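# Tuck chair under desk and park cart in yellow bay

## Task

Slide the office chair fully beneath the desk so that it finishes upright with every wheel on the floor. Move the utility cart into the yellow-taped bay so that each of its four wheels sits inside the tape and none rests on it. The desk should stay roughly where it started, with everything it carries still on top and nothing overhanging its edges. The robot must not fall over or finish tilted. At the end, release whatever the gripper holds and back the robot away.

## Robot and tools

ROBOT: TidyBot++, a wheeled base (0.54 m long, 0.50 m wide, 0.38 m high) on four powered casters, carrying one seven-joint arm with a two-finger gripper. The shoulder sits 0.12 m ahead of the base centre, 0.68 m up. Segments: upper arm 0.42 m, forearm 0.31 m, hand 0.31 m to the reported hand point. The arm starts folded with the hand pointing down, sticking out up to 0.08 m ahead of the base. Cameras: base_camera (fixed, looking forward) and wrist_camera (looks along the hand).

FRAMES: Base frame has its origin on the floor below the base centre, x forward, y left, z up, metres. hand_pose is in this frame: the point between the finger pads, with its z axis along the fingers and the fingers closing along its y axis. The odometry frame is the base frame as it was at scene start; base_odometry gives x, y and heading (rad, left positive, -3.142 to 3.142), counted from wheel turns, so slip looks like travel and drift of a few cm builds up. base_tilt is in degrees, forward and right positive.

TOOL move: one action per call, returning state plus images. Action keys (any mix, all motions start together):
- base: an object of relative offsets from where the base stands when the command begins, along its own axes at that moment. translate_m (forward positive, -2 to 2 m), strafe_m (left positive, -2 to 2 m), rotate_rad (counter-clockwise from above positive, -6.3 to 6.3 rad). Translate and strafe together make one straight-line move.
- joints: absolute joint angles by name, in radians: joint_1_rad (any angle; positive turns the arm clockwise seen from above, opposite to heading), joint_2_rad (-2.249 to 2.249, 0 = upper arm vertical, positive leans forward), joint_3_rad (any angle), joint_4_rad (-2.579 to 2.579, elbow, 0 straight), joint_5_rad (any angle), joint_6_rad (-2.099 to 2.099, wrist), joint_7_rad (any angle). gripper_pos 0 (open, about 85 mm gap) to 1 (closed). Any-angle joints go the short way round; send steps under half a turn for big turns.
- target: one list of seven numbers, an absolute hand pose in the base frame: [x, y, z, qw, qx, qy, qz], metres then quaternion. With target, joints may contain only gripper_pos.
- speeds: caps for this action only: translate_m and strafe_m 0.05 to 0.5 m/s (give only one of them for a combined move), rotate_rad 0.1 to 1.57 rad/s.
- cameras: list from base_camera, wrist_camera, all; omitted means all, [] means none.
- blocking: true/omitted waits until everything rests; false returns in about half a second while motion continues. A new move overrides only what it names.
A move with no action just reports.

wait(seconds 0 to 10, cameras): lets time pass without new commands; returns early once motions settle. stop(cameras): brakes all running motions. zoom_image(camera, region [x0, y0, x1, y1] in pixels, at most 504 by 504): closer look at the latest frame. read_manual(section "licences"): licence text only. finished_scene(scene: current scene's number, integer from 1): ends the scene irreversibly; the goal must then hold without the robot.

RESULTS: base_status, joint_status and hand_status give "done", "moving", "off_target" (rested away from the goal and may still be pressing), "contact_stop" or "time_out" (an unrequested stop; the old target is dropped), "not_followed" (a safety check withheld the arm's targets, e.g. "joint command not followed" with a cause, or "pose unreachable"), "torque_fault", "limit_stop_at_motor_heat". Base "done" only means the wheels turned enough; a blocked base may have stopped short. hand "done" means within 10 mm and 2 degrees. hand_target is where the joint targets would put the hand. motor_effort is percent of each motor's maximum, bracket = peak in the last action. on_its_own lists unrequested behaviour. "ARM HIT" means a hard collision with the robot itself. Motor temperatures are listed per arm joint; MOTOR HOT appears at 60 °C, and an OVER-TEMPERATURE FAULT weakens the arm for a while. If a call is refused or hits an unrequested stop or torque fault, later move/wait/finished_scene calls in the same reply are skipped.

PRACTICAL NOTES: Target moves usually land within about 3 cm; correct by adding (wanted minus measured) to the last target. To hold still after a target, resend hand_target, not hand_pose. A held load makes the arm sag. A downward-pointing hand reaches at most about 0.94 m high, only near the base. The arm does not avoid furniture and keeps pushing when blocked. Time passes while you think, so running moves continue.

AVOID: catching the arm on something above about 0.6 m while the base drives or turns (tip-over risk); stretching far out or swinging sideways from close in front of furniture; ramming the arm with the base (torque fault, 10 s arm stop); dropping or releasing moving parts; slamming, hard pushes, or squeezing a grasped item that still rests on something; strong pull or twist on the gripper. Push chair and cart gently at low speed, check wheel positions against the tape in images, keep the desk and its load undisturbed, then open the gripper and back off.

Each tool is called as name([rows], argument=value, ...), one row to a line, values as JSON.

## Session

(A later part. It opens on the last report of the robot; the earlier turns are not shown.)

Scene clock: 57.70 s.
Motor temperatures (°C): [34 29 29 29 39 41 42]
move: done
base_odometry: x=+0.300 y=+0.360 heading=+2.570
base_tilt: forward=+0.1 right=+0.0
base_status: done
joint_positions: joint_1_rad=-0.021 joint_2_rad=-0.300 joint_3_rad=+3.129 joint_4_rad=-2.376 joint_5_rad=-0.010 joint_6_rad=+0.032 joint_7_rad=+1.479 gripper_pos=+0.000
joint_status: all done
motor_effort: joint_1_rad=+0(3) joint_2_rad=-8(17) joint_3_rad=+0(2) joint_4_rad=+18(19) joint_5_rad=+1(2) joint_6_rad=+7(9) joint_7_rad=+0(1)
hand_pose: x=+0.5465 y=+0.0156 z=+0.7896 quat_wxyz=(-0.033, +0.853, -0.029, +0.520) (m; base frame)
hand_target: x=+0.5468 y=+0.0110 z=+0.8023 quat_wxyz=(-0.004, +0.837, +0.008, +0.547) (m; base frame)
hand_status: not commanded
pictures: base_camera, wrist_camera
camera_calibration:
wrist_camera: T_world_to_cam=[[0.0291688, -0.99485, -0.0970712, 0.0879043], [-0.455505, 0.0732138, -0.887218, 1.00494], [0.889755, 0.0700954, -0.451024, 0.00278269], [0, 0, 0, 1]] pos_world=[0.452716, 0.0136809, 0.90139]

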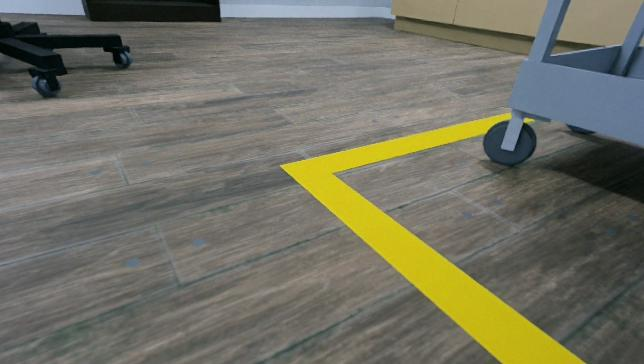

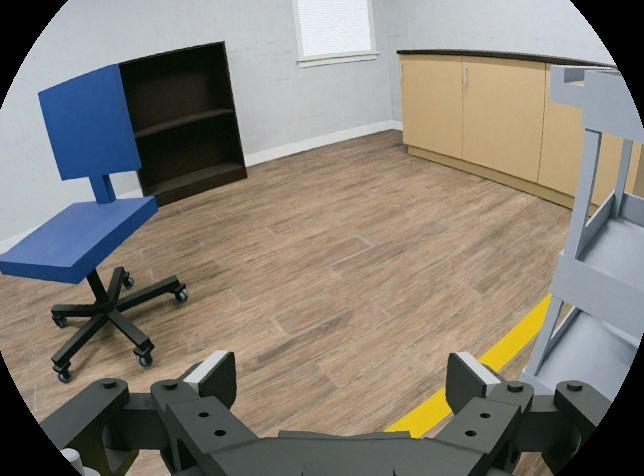

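move(joints={"joint_1_rad":3.1,"joint_2_rad":-0.304,"joint_4_rad":-2.45,"joint_6_rad":-0.8}, base={"rotate_rad":2.413}, cameras=[])

move(base={"translate_m":-1.162,"strafe_m":-1.235}, cameras=["base_camera"])

move(base={"translate_m":-0.174,"strafe_m":-0.627})

Scene clock: 62.17 s.
Motor temperatures (°C): [34 29 29 29 39 41 42]
move: done
base_odometry: x=+0.300 y=+0.360 heading=-1.301
base_tilt: forward=+0.1 right=+0.0
base_status: done
joint_positions: joint_1_rad=+3.071 joint_2_rad=-0.300 joint_3_rad=+3.127 joint_4_rad=-2.426 joint_5_rad=-0.010 joint_6_rad=-0.730 joint_7_rad=+1.481 gripper_pos=+0.000
joint_status: all done
motor_effort: joint_1_rad=+0(2) joint_2_rad=-4(9) joint_3_rad=+0(1) joint_4_rad=+14(19) joint_5_rad=+1(1) joint_6_rad=+2(8) joint_7_rad=+0(1)
hand_pose: x=-0.1102 y=-0.0226 z=+0.6192 quat_wxyz=(+0.141, -0.005, -0.990, +0.014) (m; base frame)
hand_target: x=-0.0786 y=-0.0132 z=+0.6068 quat_wxyz=(+0.098, +0.029, -0.995, +0.000) (m; base frame)
hand_status: not commanded
pictures: none
No camera images: "cameras" was empty.

Scene clock: 66.63 s.
Motor temperatures (°C): [34 29 29 29 39 41 42]
move: done
base_odometry: x=-1.200 y=+1.151 heading=-1.301
base_tilt: forward=+0.0 right=+0.0
base_status: done
joint_positions: joint_1_rad=+3.073 joint_2_rad=-0.301 joint_3_rad=+3.127 joint_4_rad=-2.434 joint_5_rad=-0.010 joint_6_rad=-0.738 joint_7_rad=+1.481 gripper_pos=+0.000
joint_status: not commanded
motor_effort: joint_1_rad=-1(1) joint_2_rad=-4(6) joint_3_rad=+0(1) joint_4_rad=+14(15) joint_5_rad=+0(1) joint_6_rad=+2(3) joint_7_rad=+0(1)
hand_pose: x=-0.1046 y=-0.0217 z=+0.6163 quat_wxyz=(+0.135, -0.006, -0.991, +0.013) (m; base frame)
hand_target: x=-0.0786 y=-0.0132 z=+0.6068 quat_wxyz=(+0.098, +0.029, -0.995, +0.000) (m; base frame)
hand_status: not commanded
pictures: base_camera

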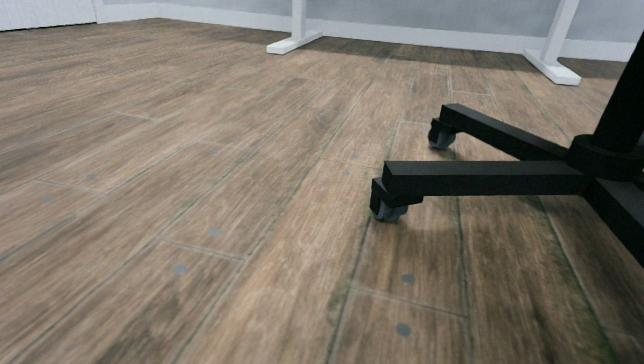

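Scene clock: 69.27 s.
Motor temperatures (°C): [34 29 29 29 39 41 42]
move: done
base_odometry: x=-1.851 y=+1.152 heading=-1.301
base_tilt: forward=+0.1 right=+0.1
base_status: done
joint_positions: joint_1_rad=+3.073 joint_2_rad=-0.301 joint_3_rad=+3.127 joint_4_rad=-2.434 joint_5_rad=-0.010 joint_6_rad=-0.738 joint_7_rad=+1.481 gripper_pos=+0.000
joint_status: not commanded
motor_effort: joint_1_rad=+0(1) joint_2_rad=-4(4) joint_3_rad=+0(1) joint_4_rad=+14(15) joint_5_rad=+1(1) joint_6_rad=+2(3) joint_7_rad=+0(0)
hand_pose: x=-0.1046 y=-0.0217 z=+0.6163 quat_wxyz=(+0.135, -0.006, -0.991, +0.013) (m; base frame)
hand_target: x=-0.0786 y=-0.0132 z=+0.6068 quat_wxyz=(+0.098, +0.029, -0.995, +0.000) (m; base frame)
hand_status: not commanded
pictures: base_camera, wrist_camera
camera_calibration:
wrist_camera: T_world_to_cam=[[-0.012577, 0.997684, -0.0668512, 0.0732334], [0.963242, -0.00585331, -0.268573, 0.322752], [-0.268342, -0.0677717, -0.960937, 0.696687], [0, 0, 0, 1]] pos_world=[-0.123017, -0.0239589, 0.761051]

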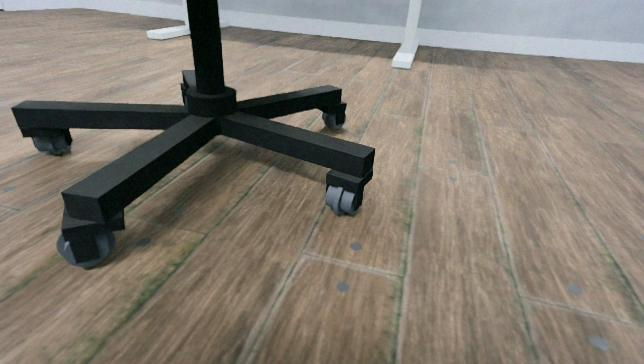

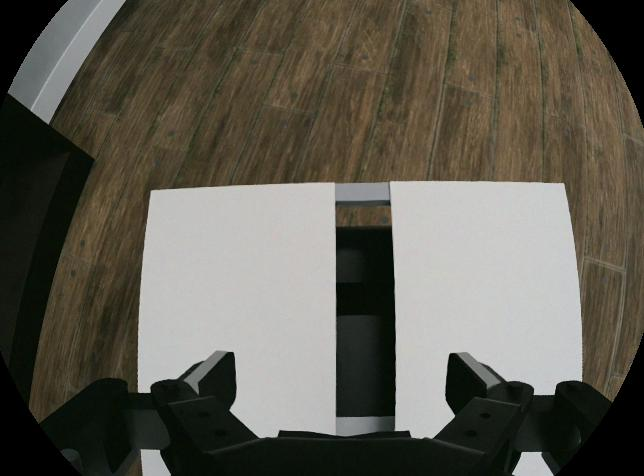

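move(joints={"joint_1_rad":0.0,"joint_4_rad":-2.4,"joint_6_rad":0.1})

Scene clock: 73.87 s.
Motor temperatures (°C): [34 29 29 29 39 41 42]
move: done
base_odometry: x=-1.851 y=+1.152 heading=-1.301
base_tilt: forward=+0.0 right=+0.1
base_status: not commanded
joint_positions: joint_1_rad=+0.029 joint_2_rad=-0.301 joint_3_rad=+3.127 joint_4_rad=-2.410 joint_5_rad=-0.010 joint_6_rad=+0.032 joint_7_rad=+1.481 gripper_pos=+0.000
joint_status: all done
motor_effort: joint_1_rad=+0(2) joint_2_rad=-7(7) joint_3_rad=+0(1) joint_4_rad=+18(18) joint_5_rad=+1(1) joint_6_rad=+7(8) joint_7_rad=+0(0)
hand_pose: x=+0.5361 y=-0.0044 z=+0.7715 quat_wxyz=(-0.020, +0.860, -0.048, +0.507) (m; base frame)
hand_target: x=+0.5483 y=+0.0110 z=+0.7971 quat_wxyz=(-0.004, +0.840, +0.008, +0.542) (m; base frame)
hand_status: not commanded
pictures: base_camera, wrist_camera
camera_calibration:
wrist_camera: T_world_to_cam=[[-0.0200397, -0.99533, -0.094423, 0.0909098], [-0.480392, 0.0924115, -0.872172, 0.98743], [0.876825, 0.027882, -0.480001, 0.0343441], [0, 0, 0, 1]] pos_world=[0.446062, -0.00172223, 0.886278]

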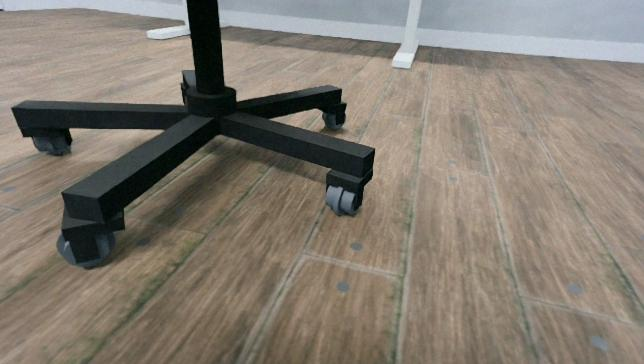

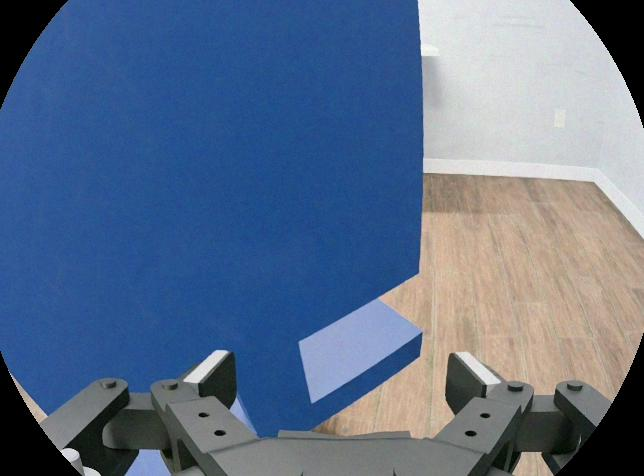

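move(joints={"joint_1_rad":1.5,"joint_2_rad":-0.2,"joint_4_rad":-2.4,"joint_6_rad":-0.7}, cameras=[])

move(joints={"joint_1_rad":3.1,"joint_2_rad":0.0,"joint_6_rad":-0.7}, base={"strafe_m":0.23}, cameras=[])

move(base={"translate_m":0.9}, speeds={"translate_m":0.2})

Scene clock: 77.13 s.
Motor temperatures (°C): [34 29 29 29 39 41 42]
move: done
base_odometry: x=-1.851 y=+1.152 heading=-1.301
base_tilt: forward=+0.0 right=+0.1
base_status: not commanded
joint_positions: joint_1_rad=+1.471 joint_2_rad=-0.220 joint_3_rad=+3.127 joint_4_rad=-2.408 joint_5_rad=-0.010 joint_6_rad=-0.628 joint_7_rad=+1.481 gripper_pos=+0.000
joint_status: all done
motor_effort: joint_1_rad=+0(2) joint_2_rad=-6(8) joint_3_rad=+0(1) joint_4_rad=+14(18) joint_5_rad=+0(1) joint_6_rad=+2(8) joint_7_rad=+0(0)
hand_pose: x=+0.1521 y=-0.2618 z=+0.6155 quat_wxyz=(+0.101, +0.704, -0.691, +0.127) (m; base frame)
hand_target: x=+0.1425 y=-0.2437 z=+0.6069 quat_wxyz=(+0.083, +0.732, -0.671, +0.088) (m; base frame)
hand_status: not commanded
pictures: none
No camera images: "cameras" was empty.

Scene clock: 79.93 s.
Motor temperatures (°C): [34 29 29 29 39 41 42]
move: done
base_odometry: x=-1.629 y=+1.213 heading=-1.301
base_tilt: forward=+0.1 right=+0.1
base_status: done
joint_positions: joint_1_rad=+3.071 joint_2_rad=-0.020 joint_3_rad=+3.127 joint_4_rad=-2.404 joint_5_rad=-0.010 joint_6_rad=-0.637 joint_7_rad=+1.481 gripper_pos=+0.000
joint_status: all done
motor_effort: joint_1_rad=-1(2) joint_2_rad=-10(11) joint_3_rad=+0(1) joint_4_rad=+11(15) joint_5_rad=+1(1) joint_6_rad=+1(3) joint_7_rad=+0(0)
hand_pose: x=-0.1246 y=-0.0241 z=+0.5650 quat_wxyz=(+0.060, -0.006, -0.998, +0.008) (m; base frame)
hand_target: x=-0.1055 y=-0.0156 z=+0.5597 quat_wxyz=(+0.021, +0.029, -0.999, +0.001) (m; base frame)
hand_status: not commanded
pictures: none
No camera images: "cameras" was empty.

Scene clock: 85.10 s.
Motor temperatures (°C): [34 29 29 30 39 41 42]
move: done
base_odometry: x=-1.389 y=+0.346 heading=-1.300
base_tilt: forward=+0.0 right=+0.1
base_status: done
joint_positions: joint_1_rad=+3.072 joint_2_rad=-0.011 joint_3_rad=+3.127 joint_4_rad=-2.403 joint_5_rad=-0.010 joint_6_rad=-0.641 joint_7_rad=+1.481 gripper_pos=+0.000
joint_status: not commanded
motor_effort: joint_1_rad=+0(1) joint_2_rad=-10(14) joint_3_rad=+0(1) joint_4_rad=+11(12) joint_5_rad=+0(1) joint_6_rad=+1(2) joint_7_rad=+0(1)
hand_pose: x=-0.1231 y=-0.0236 z=+0.5631 quat_wxyz=(+0.054, -0.006, -0.998, +0.008) (m; base frame)
hand_target: x=-0.1055 y=-0.0156 z=+0.5597 quat_wxyz=(+0.021, +0.029, -0.999, +0.001) (m; base frame)
hand_status: not commanded
pictures: base_camera, wrist_camera
camera_calibration:
wrist_camera: T_world_to_cam=[[-0.00295327, 0.998305, -0.0581203, 0.0676776], [0.993999, -0.00342502, -0.109338, 0.240456], [-0.109352, -0.0580944, -0.992304, 0.677904], [0, 0, 0, 1]] pos_world=[-0.164683, -0.0273569, 0.702912]

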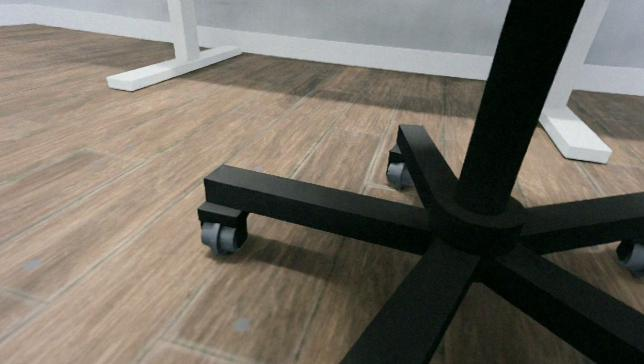

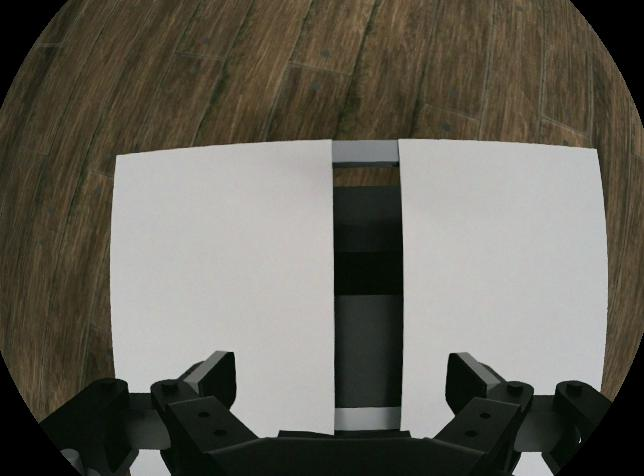

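move(base={"translate_m":-0.06,"strafe_m":-0.17}, cameras=[])

move(base={"translate_m":0.55}, speeds={"translate_m":0.2})

Scene clock: 87.17 s.
Motor temperatures (°C): [34 29 29 30 39 41 42]
move: done
base_odometry: x=-1.569 y=+0.358 heading=-1.300
base_tilt: forward=+0.0 right=+0.0
base_status: done
joint_positions: joint_1_rad=+3.075 joint_2_rad=-0.011 joint_3_rad=+3.125 joint_4_rad=-2.403 joint_5_rad=-0.010 joint_6_rad=-0.641 joint_7_rad=+1.481 gripper_pos=+0.000
joint_status: not commanded
motor_effort: joint_1_rad=+0(1) joint_2_rad=-10(11) joint_3_rad=+0(1) joint_4_rad=+10(11) joint_5_rad=+1(1) joint_6_rad=+1(1) joint_7_rad=+0(0)
hand_pose: x=-0.1231 y=-0.0232 z=+0.5630 quat_wxyz=(+0.054, -0.007, -0.998, +0.008) (m; base frame)
hand_target: x=-0.1055 y=-0.0156 z=+0.5597 quat_wxyz=(+0.021, +0.029, -0.999, +0.001) (m; base frame)
hand_status: not commanded
pictures: none
No camera images: "cameras" was empty.

Scene clock: 90.60 s.
Motor temperatures (°C): [34 29 29 30 39 41 42]
move: done
base_odometry: x=-1.422 y=-0.172 heading=-1.300
base_tilt: forward=+0.1 right=+0.1
base_status: done
joint_positions: joint_1_rad=+3.075 joint_2_rad=-0.010 joint_3_rad=+3.125 joint_4_rad=-2.402 joint_5_rad=-0.010 joint_6_rad=-0.643 joint_7_rad=+1.481 gripper_pos=+0.000
joint_status: not commanded
motor_effort: joint_1_rad=+0(2) joint_2_rad=-10(16) joint_3_rad=+0(2) joint_4_rad=+11(12) joint_5_rad=+1(1) joint_6_rad=+1(1) joint_7_rad=+0(0)
hand_pose: x=-0.1226 y=-0.0232 z=+0.5627 quat_wxyz=(+0.052, -0.007, -0.999, +0.008) (m; base frame)
hand_target: x=-0.1055 y=-0.0156 z=+0.5597 quat_wxyz=(+0.021, +0.029, -0.999, +0.001) (m; base frame)
hand_status: not commanded
pictures: base_camera, wrist_camera
camera_calibration:
wrist_camera: T_world_to_cam=[[-0.00138598, 0.998323, -0.057878, 0.0672927], [0.994318, -0.00478484, -0.106343, 0.238271], [-0.106442, -0.0576965, -0.992644, 0.678152], [0, 0, 0, 1]] pos_world=[-0.16464, -0.0269128, 0.702396]

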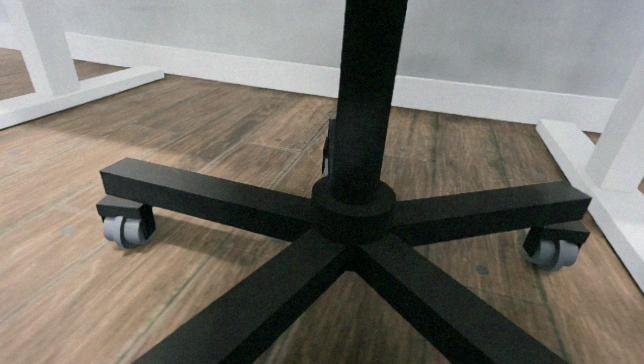

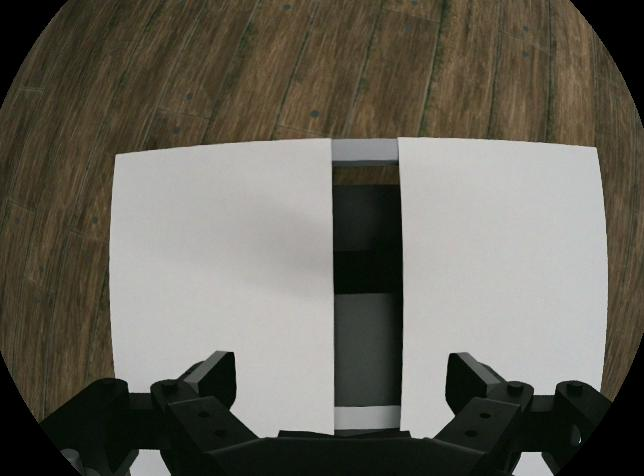

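move(base={"translate_m":0.25}, speeds={"translate_m":0.12})

Scene clock: 93.40 s.
Motor temperatures (°C): [34 29 29 30 39 41 42]
move: done
base_odometry: x=-1.355 y=-0.412 heading=-1.300
base_tilt: forward=+0.0 right=+0.0
base_status: done
joint_positions: joint_1_rad=+3.076 joint_2_rad=-0.008 joint_3_rad=+3.125 joint_4_rad=-2.402 joint_5_rad=-0.010 joint_6_rad=-0.643 joint_7_rad=+1.481 gripper_pos=+0.000
joint_status: not commanded
motor_effort: joint_1_rad=+0(1) joint_2_rad=-11(13) joint_3_rad=+0(1) joint_4_rad=+10(12) joint_5_rad=+1(1) joint_6_rad=+1(2) joint_7_rad=+0(0)
hand_pose: x=-0.1227 y=-0.0231 z=+0.5625 quat_wxyz=(+0.052, -0.007, -0.999, +0.008) (m; base frame)
hand_target: x=-0.1055 y=-0.0156 z=+0.5597 quat_wxyz=(+0.021, +0.029, -0.999, +0.001) (m; base frame)
hand_status: not commanded
pictures: base_camera, wrist_camera
camera_calibration:
wrist_camera: T_world_to_cam=[[-0.000938132, 0.998327, -0.0578116, 0.0672205], [0.994441, -0.00515551, -0.105166, 0.237734], [-0.105288, -0.0575889, -0.992773, 0.678138], [0, 0, 0, 1]] pos_world=[-0.16495, -0.0268291, 0.702125]

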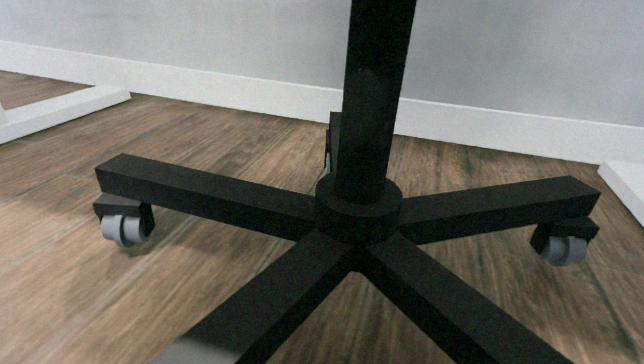

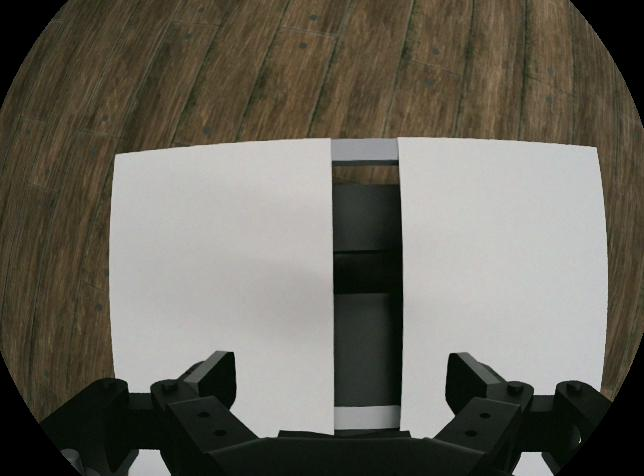

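move(base={"translate_m":0.12}, speeds={"translate_m":0.08})

Scene clock: 97.43 s.
Motor temperatures (°C): [34 29 29 30 39 41 42]
move: time_out
base_odometry: x=-1.324 y=-0.525 heading=-1.300
base_tilt: forward=+0.1 right=+0.0
base_status: translate_m time_out (by the wheels' count: +0.117 of +0.120)
joint_positions: joint_1_rad=+3.076 joint_2_rad=+0.068 joint_3_rad=+3.125 joint_4_rad=-2.400 joint_5_rad=-0.010 joint_6_rad=-0.644 joint_7_rad=+1.481 gripper_pos=+0.000
joint_status: not commanded
motor_effort: joint_1_rad=+0(1) joint_2_rad=-26(28) joint_3_rad=-1(1) joint_4_rad=+9(12) joint_5_rad=+1(1) joint_6_rad=+0(2) joint_7_rad=+0(1)
hand_pose: x=-0.1134 y=-0.0225 z=+0.5447 quat_wxyz=(+0.014, -0.007, -1.000, +0.005) (m; base frame)
hand_target: x=-0.1055 y=-0.0156 z=+0.5597 quat_wxyz=(+0.021, +0.029, -0.999, +0.001) (m; base frame)
hand_status: not commanded
pictures: base_camera, wrist_camera
camera_calibration:
wrist_camera: T_world_to_cam=[[0.0031169, 0.998603, -0.0527573, 0.0633057], [0.999547, -0.00469122, -0.0297432, 0.186064], [-0.0299492, -0.0526407, -0.998164, 0.67306], [0, 0, 0, 1]] pos_world=[-0.16602, -0.0269141, 0.680698]

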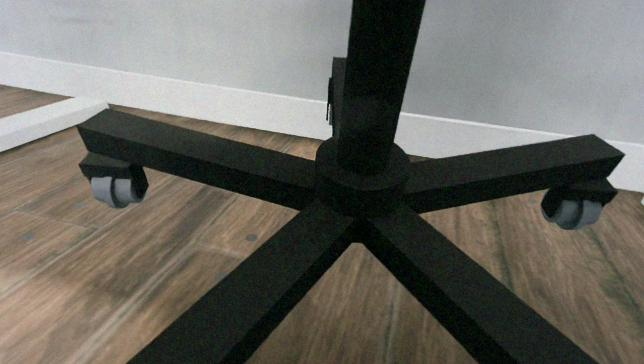

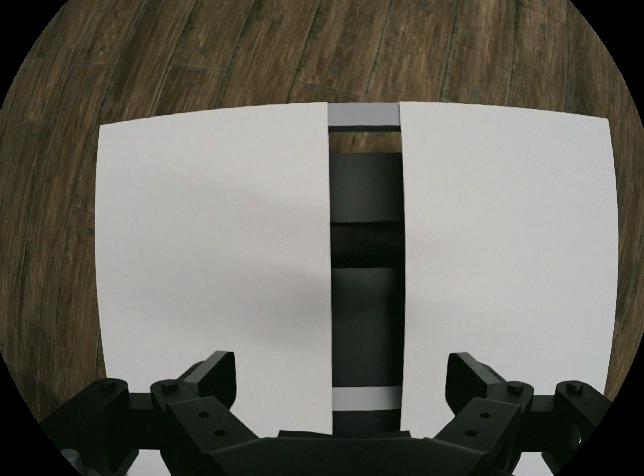

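move(base={"translate_m":-0.55}, speeds={"translate_m":0.25}, cameras=[])

move(joints={"joint_1_rad":0.0,"joint_2_rad":-0.316,"joint_4_rad":-2.4,"joint_6_rad":0.2})

Scene clock: 100.57 s.
Motor temperatures (°C): [34 29 29 30 39 41 42]
move: done
base_odometry: x=-1.472 y=+0.005 heading=-1.299
base_tilt: forward=+0.0 right=+0.0
base_status: done
joint_positions: joint_1_rad=+3.076 joint_2_rad=-0.009 joint_3_rad=+3.125 joint_4_rad=-2.400 joint_5_rad=-0.010 joint_6_rad=-0.645 joint_7_rad=+1.481 gripper_pos=+0.000
joint_status: not commanded
motor_effort: joint_1_rad=+0(1) joint_2_rad=-11(23) joint_3_rad=+0(1) joint_4_rad=+10(12) joint_5_rad=+1(1) joint_6_rad=+1(2) joint_7_rad=+0(0)
hand_pose: x=-0.1233 y=-0.0232 z=+0.5631 quat_wxyz=(+0.052, -0.007, -0.999, +0.008) (m; base frame)
hand_target: x=-0.1055 y=-0.0156 z=+0.5597 quat_wxyz=(+0.021, +0.029, -0.999, +0.001) (m; base frame)
hand_status: not commanded
pictures: none
No camera images: "cameras" was empty.

Scene clock: 104.47 s.
Motor temperatures (°C): [34 29 29 30 39 41 42]
move: done
base_odometry: x=-1.472 y=+0.005 heading=-1.299
base_tilt: forward=+0.1 right=+0.1
base_status: not commanded
joint_positions: joint_1_rad=+0.029 joint_2_rad=-0.299 joint_3_rad=+3.125 joint_4_rad=-2.400 joint_5_rad=-0.010 joint_6_rad=+0.132 joint_7_rad=+1.481 gripper_pos=+0.000
joint_status: all done
motor_effort: joint_1_rad=-1(2) joint_2_rad=-8(12) joint_3_rad=+0(1) joint_4_rad=+18(19) joint_5_rad=+1(1) joint_6_rad=+8(9) joint_7_rad=+0(1)
hand_pose: x=+0.5531 y=-0.0039 z=+0.8041 quat_wxyz=(-0.021, +0.832, -0.046, +0.553) (m; base frame)
hand_target: x=+0.5579 y=+0.0114 z=+0.8314 quat_wxyz=(-0.005, +0.809, +0.008, +0.588) (m; base frame)
hand_status: not commanded
pictures: base_camera, wrist_camera
camera_calibration:
wrist_camera: T_world_to_cam=[[-0.00822662, -0.995617, -0.0931574, 0.087247], [-0.383924, 0.0891654, -0.91905, 1.00831], [0.923328, 0.0282047, -0.382975, -0.0686512], [0, 0, 0, 1]] pos_world=[0.451221, -0.00110584, 0.908527]

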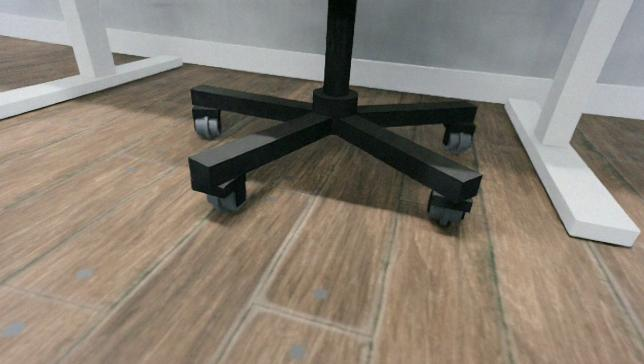

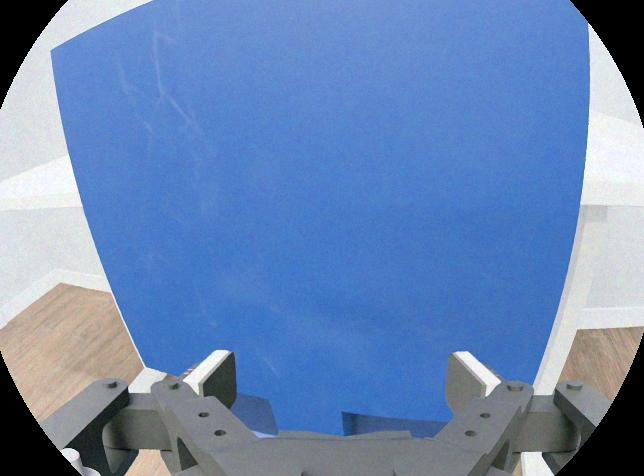

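move(base={"strafe_m":1.1,"rotate_rad":-0.75})

Scene clock: 108.87 s.
Motor temperatures (°C): [34 29 29 30 39 41 42]
move: done
base_odometry: x=-0.412 y=+0.299 heading=-2.050
base_tilt: forward=+0.0 right=+0.1
base_status: done
joint_positions: joint_1_rad=+0.026 joint_2_rad=-0.306 joint_3_rad=+3.125 joint_4_rad=-2.400 joint_5_rad=-0.010 joint_6_rad=+0.137 joint_7_rad=+1.481 gripper_pos=+0.000
joint_status: not commanded
motor_effort: joint_1_rad=+0(2) joint_2_rad=-7(9) joint_3_rad=+0(1) joint_4_rad=+18(19) joint_5_rad=+1(1) joint_6_rad=+8(8) joint_7_rad=+0(1)
hand_pose: x=+0.5528 y=-0.0028 z=+0.8085 quat_wxyz=(-0.022, +0.829, -0.044, +0.558) (m; base frame)
hand_target: x=+0.5579 y=+0.0114 z=+0.8314 quat_wxyz=(-0.005, +0.809, +0.008, +0.588) (m; base frame)
hand_status: not commanded
pictures: base_camera, wrist_camera
camera_calibration:
wrist_camera: T_world_to_cam=[[-0.00453484, -0.995661, -0.0929434, 0.0865891], [-0.373204, 0.087914, -0.923574, 1.00993], [0.927738, 0.0304986, -0.371984, -0.0779843], [0, 0, 0, 1]] pos_world=[0.44965, -0.000194788, 0.91178]

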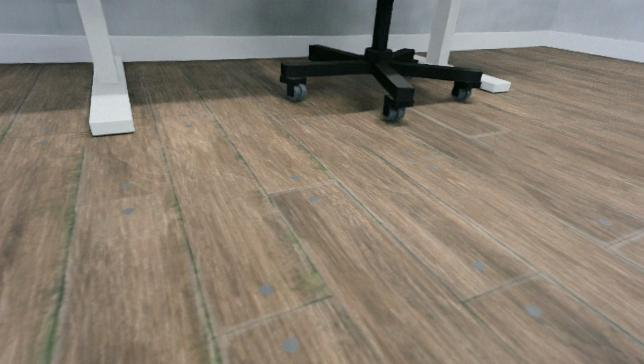

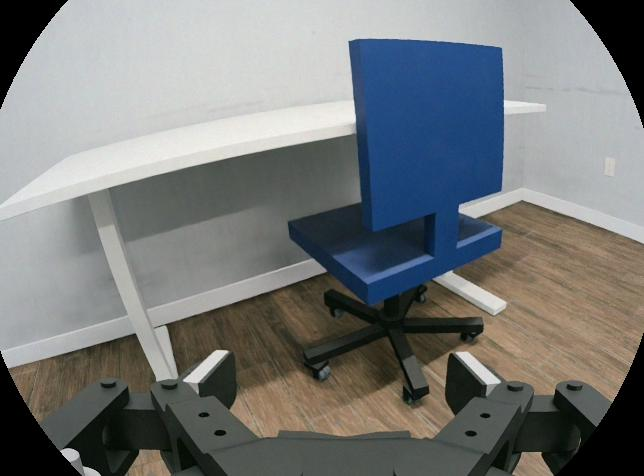

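move(joints={"joint_1_rad":3.1,"joint_2_rad":0.2,"joint_6_rad":-0.4}, base={"rotate_rad":0.5}, cameras=[])

move(base={"translate_m":0.284,"strafe_m":-0.79}, cameras=["base_camera"])

move(base={"translate_m":0.41}, speeds={"translate_m":0.12}, cameras=["base_camera"])

Scene clock: 113.33 s.
Motor temperatures (°C): [34 29 29 30 39 41 42]
move: done
base_odometry: x=-0.412 y=+0.299 heading=-1.550
base_tilt: forward=+0.0 right=+0.0
base_status: done
joint_positions: joint_1_rad=+3.071 joint_2_rad=+0.180 joint_3_rad=+3.123 joint_4_rad=-2.400 joint_5_rad=-0.010 joint_6_rad=-0.331 joint_7_rad=+1.481 gripper_pos=+0.000
joint_status: all done
motor_effort: joint_1_rad=+0(2) joint_2_rad=-15(17) joint_3_rad=-1(2) joint_4_rad=+9(18) joint_5_rad=+1(1) joint_6_rad=+2(8) joint_7_rad=+0(0)
hand_pose: x=-0.1935 y=-0.0306 z=+0.5269 quat_wxyz=(+0.115, -0.005, -0.993, +0.014) (m; base frame)
hand_target: x=-0.1696 y=-0.0202 z=+0.5167 quat_wxyz=(+0.071, +0.029, -0.997, +0.005) (m; base frame)
hand_status: not commanded
pictures: none
No camera images: "cameras" was empty.

Scene clock: 116.23 s.
Motor temperatures (°C): [34 29 29 30 39 41 42]
move: done
base_odometry: x=-1.196 y=-0.001 heading=-1.550
base_tilt: forward=+0.0 right=+0.1
base_status: done
joint_positions: joint_1_rad=+3.077 joint_2_rad=+0.182 joint_3_rad=+3.123 joint_4_rad=-2.400 joint_5_rad=-0.010 joint_6_rad=-0.334 joint_7_rad=+1.481 gripper_pos=+0.000
joint_status: not commanded
motor_effort: joint_1_rad=+0(2) joint_2_rad=-16(16) joint_3_rad=+0(2) joint_4_rad=+9(9) joint_5_rad=+1(1) joint_6_rad=+2(2) joint_7_rad=+0(0)
hand_pose: x=-0.1924 y=-0.0288 z=+0.5261 quat_wxyz=(+0.112, -0.008, -0.994, +0.013) (m; base frame)
hand_target: x=-0.1696 y=-0.0202 z=+0.5167 quat_wxyz=(+0.071, +0.029, -0.997, +0.005) (m; base frame)
hand_status: not commanded
pictures: base_camera

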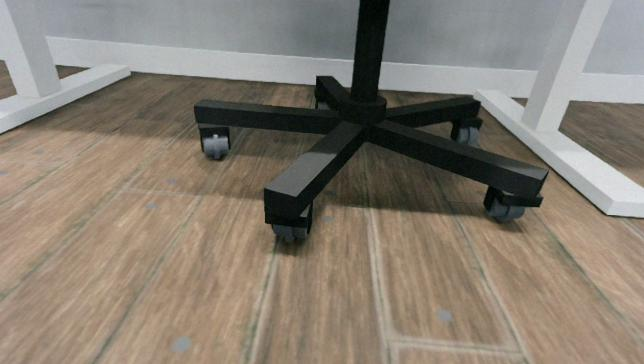

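Scene clock: 120.30 s.
Motor temperatures (°C): [34 29 29 30 39 41 42]
move: done
base_odometry: x=-1.187 y=-0.410 heading=-1.550
base_tilt: forward=+0.1 right=+0.0
base_status: done
joint_positions: joint_1_rad=+3.078 joint_2_rad=+0.187 joint_3_rad=+3.123 joint_4_rad=-2.401 joint_5_rad=-0.010 joint_6_rad=-0.340 joint_7_rad=+1.481 gripper_pos=+0.000
joint_status: not commanded
motor_effort: joint_1_rad=+0(1) joint_2_rad=-16(17) joint_3_rad=+0(1) joint_4_rad=+9(11) joint_5_rad=+0(1) joint_6_rad=+2(2) joint_7_rad=+0(1)
hand_pose: x=-0.1892 y=-0.0283 z=+0.5238 quat_wxyz=(+0.106, -0.008, -0.994, +0.013) (m; base frame)
hand_target: x=-0.1696 y=-0.0202 z=+0.5167 quat_wxyz=(+0.071, +0.029, -0.997, +0.005) (m; base frame)
hand_status: not commanded
pictures: base_camera

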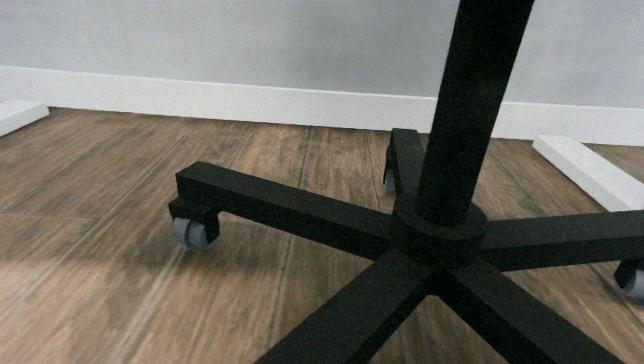

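move(base={"translate_m":0.07}, speeds={"translate_m":0.06}, cameras=["base_camera"])

move(base={"translate_m":0.04}, speeds={"translate_m":0.05}, cameras=["base_camera"])

Scene clock: 122.07 s.
Motor temperatures (°C): [34 29 29 30 39 41 42]
move: done
base_odometry: x=-1.186 y=-0.479 heading=-1.550
base_tilt: forward=+0.1 right=+0.0
base_status: done
joint_positions: joint_1_rad=+3.078 joint_2_rad=+0.188 joint_3_rad=+3.123 joint_4_rad=-2.401 joint_5_rad=-0.010 joint_6_rad=-0.340 joint_7_rad=+1.481 gripper_pos=+0.000
joint_status: not commanded
motor_effort: joint_1_rad=+0(1) joint_2_rad=-15(17) joint_3_rad=+0(1) joint_4_rad=+8(10) joint_5_rad=+0(1) joint_6_rad=+2(2) joint_7_rad=+0(0)
hand_pose: x=-0.1891 y=-0.0283 z=+0.5235 quat_wxyz=(+0.106, -0.008, -0.994, +0.013) (m; base frame)
hand_target: x=-0.1696 y=-0.0202 z=+0.5167 quat_wxyz=(+0.071, +0.029, -0.997, +0.005) (m; base frame)
hand_status: not commanded
pictures: base_camera

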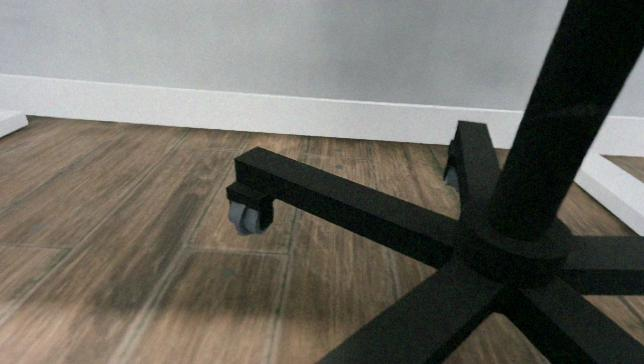

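Scene clock: 123.30 s.
Motor temperatures (°C): [34 29 29 30 39 41 42]
move: done
base_odometry: x=-1.185 y=-0.519 heading=-1.550
base_tilt: forward=+0.1 right=+0.1
base_status: done
joint_positions: joint_1_rad=+3.078 joint_2_rad=+0.189 joint_3_rad=+3.123 joint_4_rad=-2.400 joint_5_rad=-0.010 joint_6_rad=-0.340 joint_7_rad=+1.481 gripper_pos=+0.000
joint_status: not commanded
motor_effort: joint_1_rad=+0(1) joint_2_rad=-16(17) joint_3_rad=+0(1) joint_4_rad=+8(10) joint_5_rad=+1(1) joint_6_rad=+2(3) joint_7_rad=+0(0)
hand_pose: x=-0.1889 y=-0.0283 z=+0.5233 quat_wxyz=(+0.105, -0.008, -0.994, +0.013) (m; base frame)
hand_target: x=-0.1696 y=-0.0202 z=+0.5167 quat_wxyz=(+0.071, +0.029, -0.997, +0.005) (m; base frame)
hand_status: not commanded
pictures: base_camera

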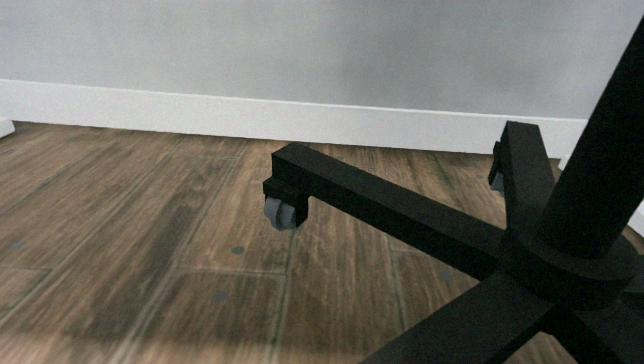

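move(base={"translate_m":-0.8}, speeds={"translate_m":0.3}, cameras=["base_camera"])

move(joints={"joint_1_rad":0.0,"joint_2_rad":-0.316,"joint_4_rad":-2.4,"joint_6_rad":0.2}, base={"strafe_m":0.8,"rotate_rad":-0.55})

Scene clock: 127.07 s.
Motor temperatures (°C): [34 29 29 30 39 41 42]
move: done
base_odometry: x=-1.201 y=+0.281 heading=-1.550
base_tilt: forward=+0.1 right=+0.1
base_status: done
joint_positions: joint_1_rad=+3.079 joint_2_rad=+0.190 joint_3_rad=+3.123 joint_4_rad=-2.400 joint_5_rad=-0.010 joint_6_rad=-0.341 joint_7_rad=+1.481 gripper_pos=+0.000
joint_status: not commanded
motor_effort: joint_1_rad=+0(2) joint_2_rad=-15(17) joint_3_rad=-1(1) joint_4_rad=+9(10) joint_5_rad=+1(1) joint_6_rad=+2(2) joint_7_rad=+0(0)
hand_pose: x=-0.1888 y=-0.0281 z=+0.5229 quat_wxyz=(+0.104, -0.008, -0.994, +0.013) (m; base frame)
hand_target: x=-0.1696 y=-0.0202 z=+0.5167 quat_wxyz=(+0.071, +0.029, -0.997, +0.005) (m; base frame)
hand_status: not commanded
pictures: base_camera

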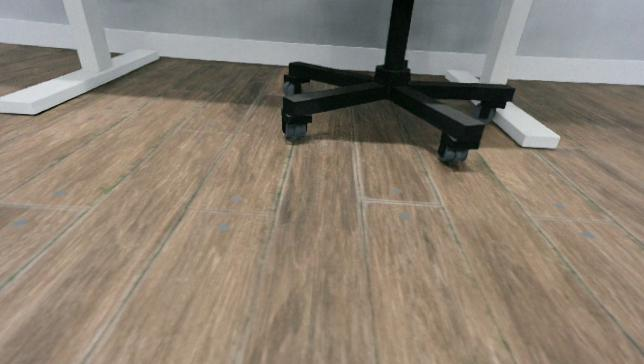

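Scene clock: 130.97 s.
Motor temperatures (°C): [34 29 29 30 39 41 42]
move: done
base_odometry: x=-0.401 y=+0.297 heading=-2.101
base_tilt: forward=+0.1 right=+0.1
base_status: done
joint_positions: joint_1_rad=+0.029 joint_2_rad=-0.299 joint_3_rad=+3.122 joint_4_rad=-2.400 joint_5_rad=-0.010 joint_6_rad=+0.133 joint_7_rad=+1.481 gripper_pos=+0.000
joint_status: all done
motor_effort: joint_1_rad=+0(2) joint_2_rad=-7(17) joint_3_rad=+0(1) joint_4_rad=+18(19) joint_5_rad=+1(1) joint_6_rad=+8(8) joint_7_rad=+0(1)
hand_pose: x=+0.5531 y=-0.0029 z=+0.8043 quat_wxyz=(-0.022, +0.832, -0.044, +0.553) (m; base frame)
hand_target: x=+0.5579 y=+0.0114 z=+0.8314 quat_wxyz=(-0.005, +0.809, +0.008, +0.588) (m; base frame)
hand_status: not commanded
pictures: base_camera, wrist_camera
camera_calibration:
wrist_camera: T_world_to_cam=[[-0.00573448, -0.995728, -0.092157, 0.0861725], [-0.383303, 0.0873082, -0.919487, 1.00847], [0.923605, 0.0300513, -0.382166, -0.0693426], [0, 0, 0, 1]] pos_world=[0.45109, -0.000159659, 0.908718]

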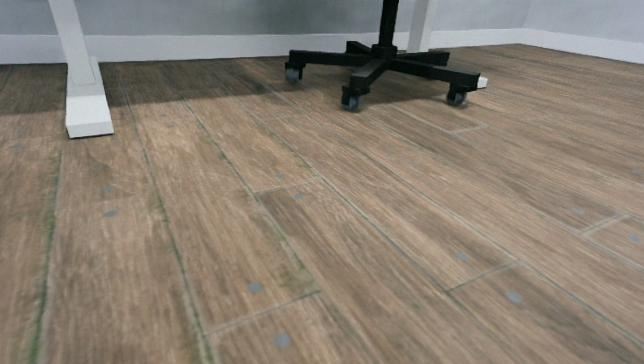

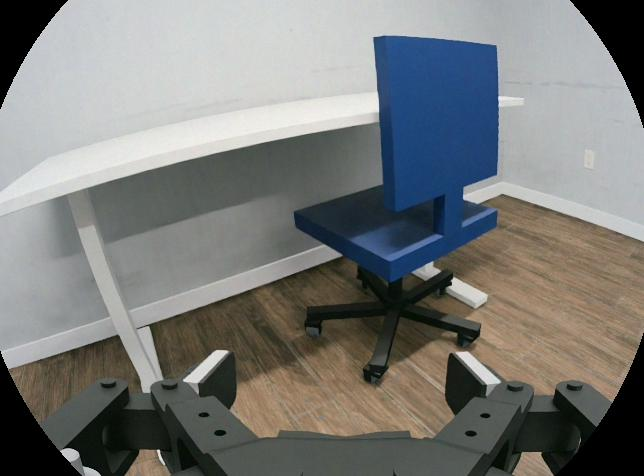

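zoom_image(camera="wrist_camera", region=[280, 20, 540, 300])

Scaled by 1.800.

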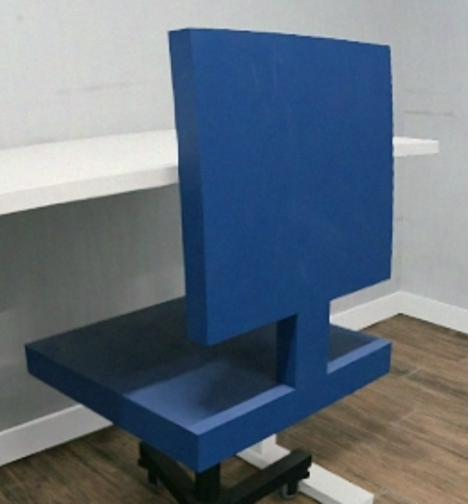

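finished_scene(scene=2)

The scene is finished: the task was done.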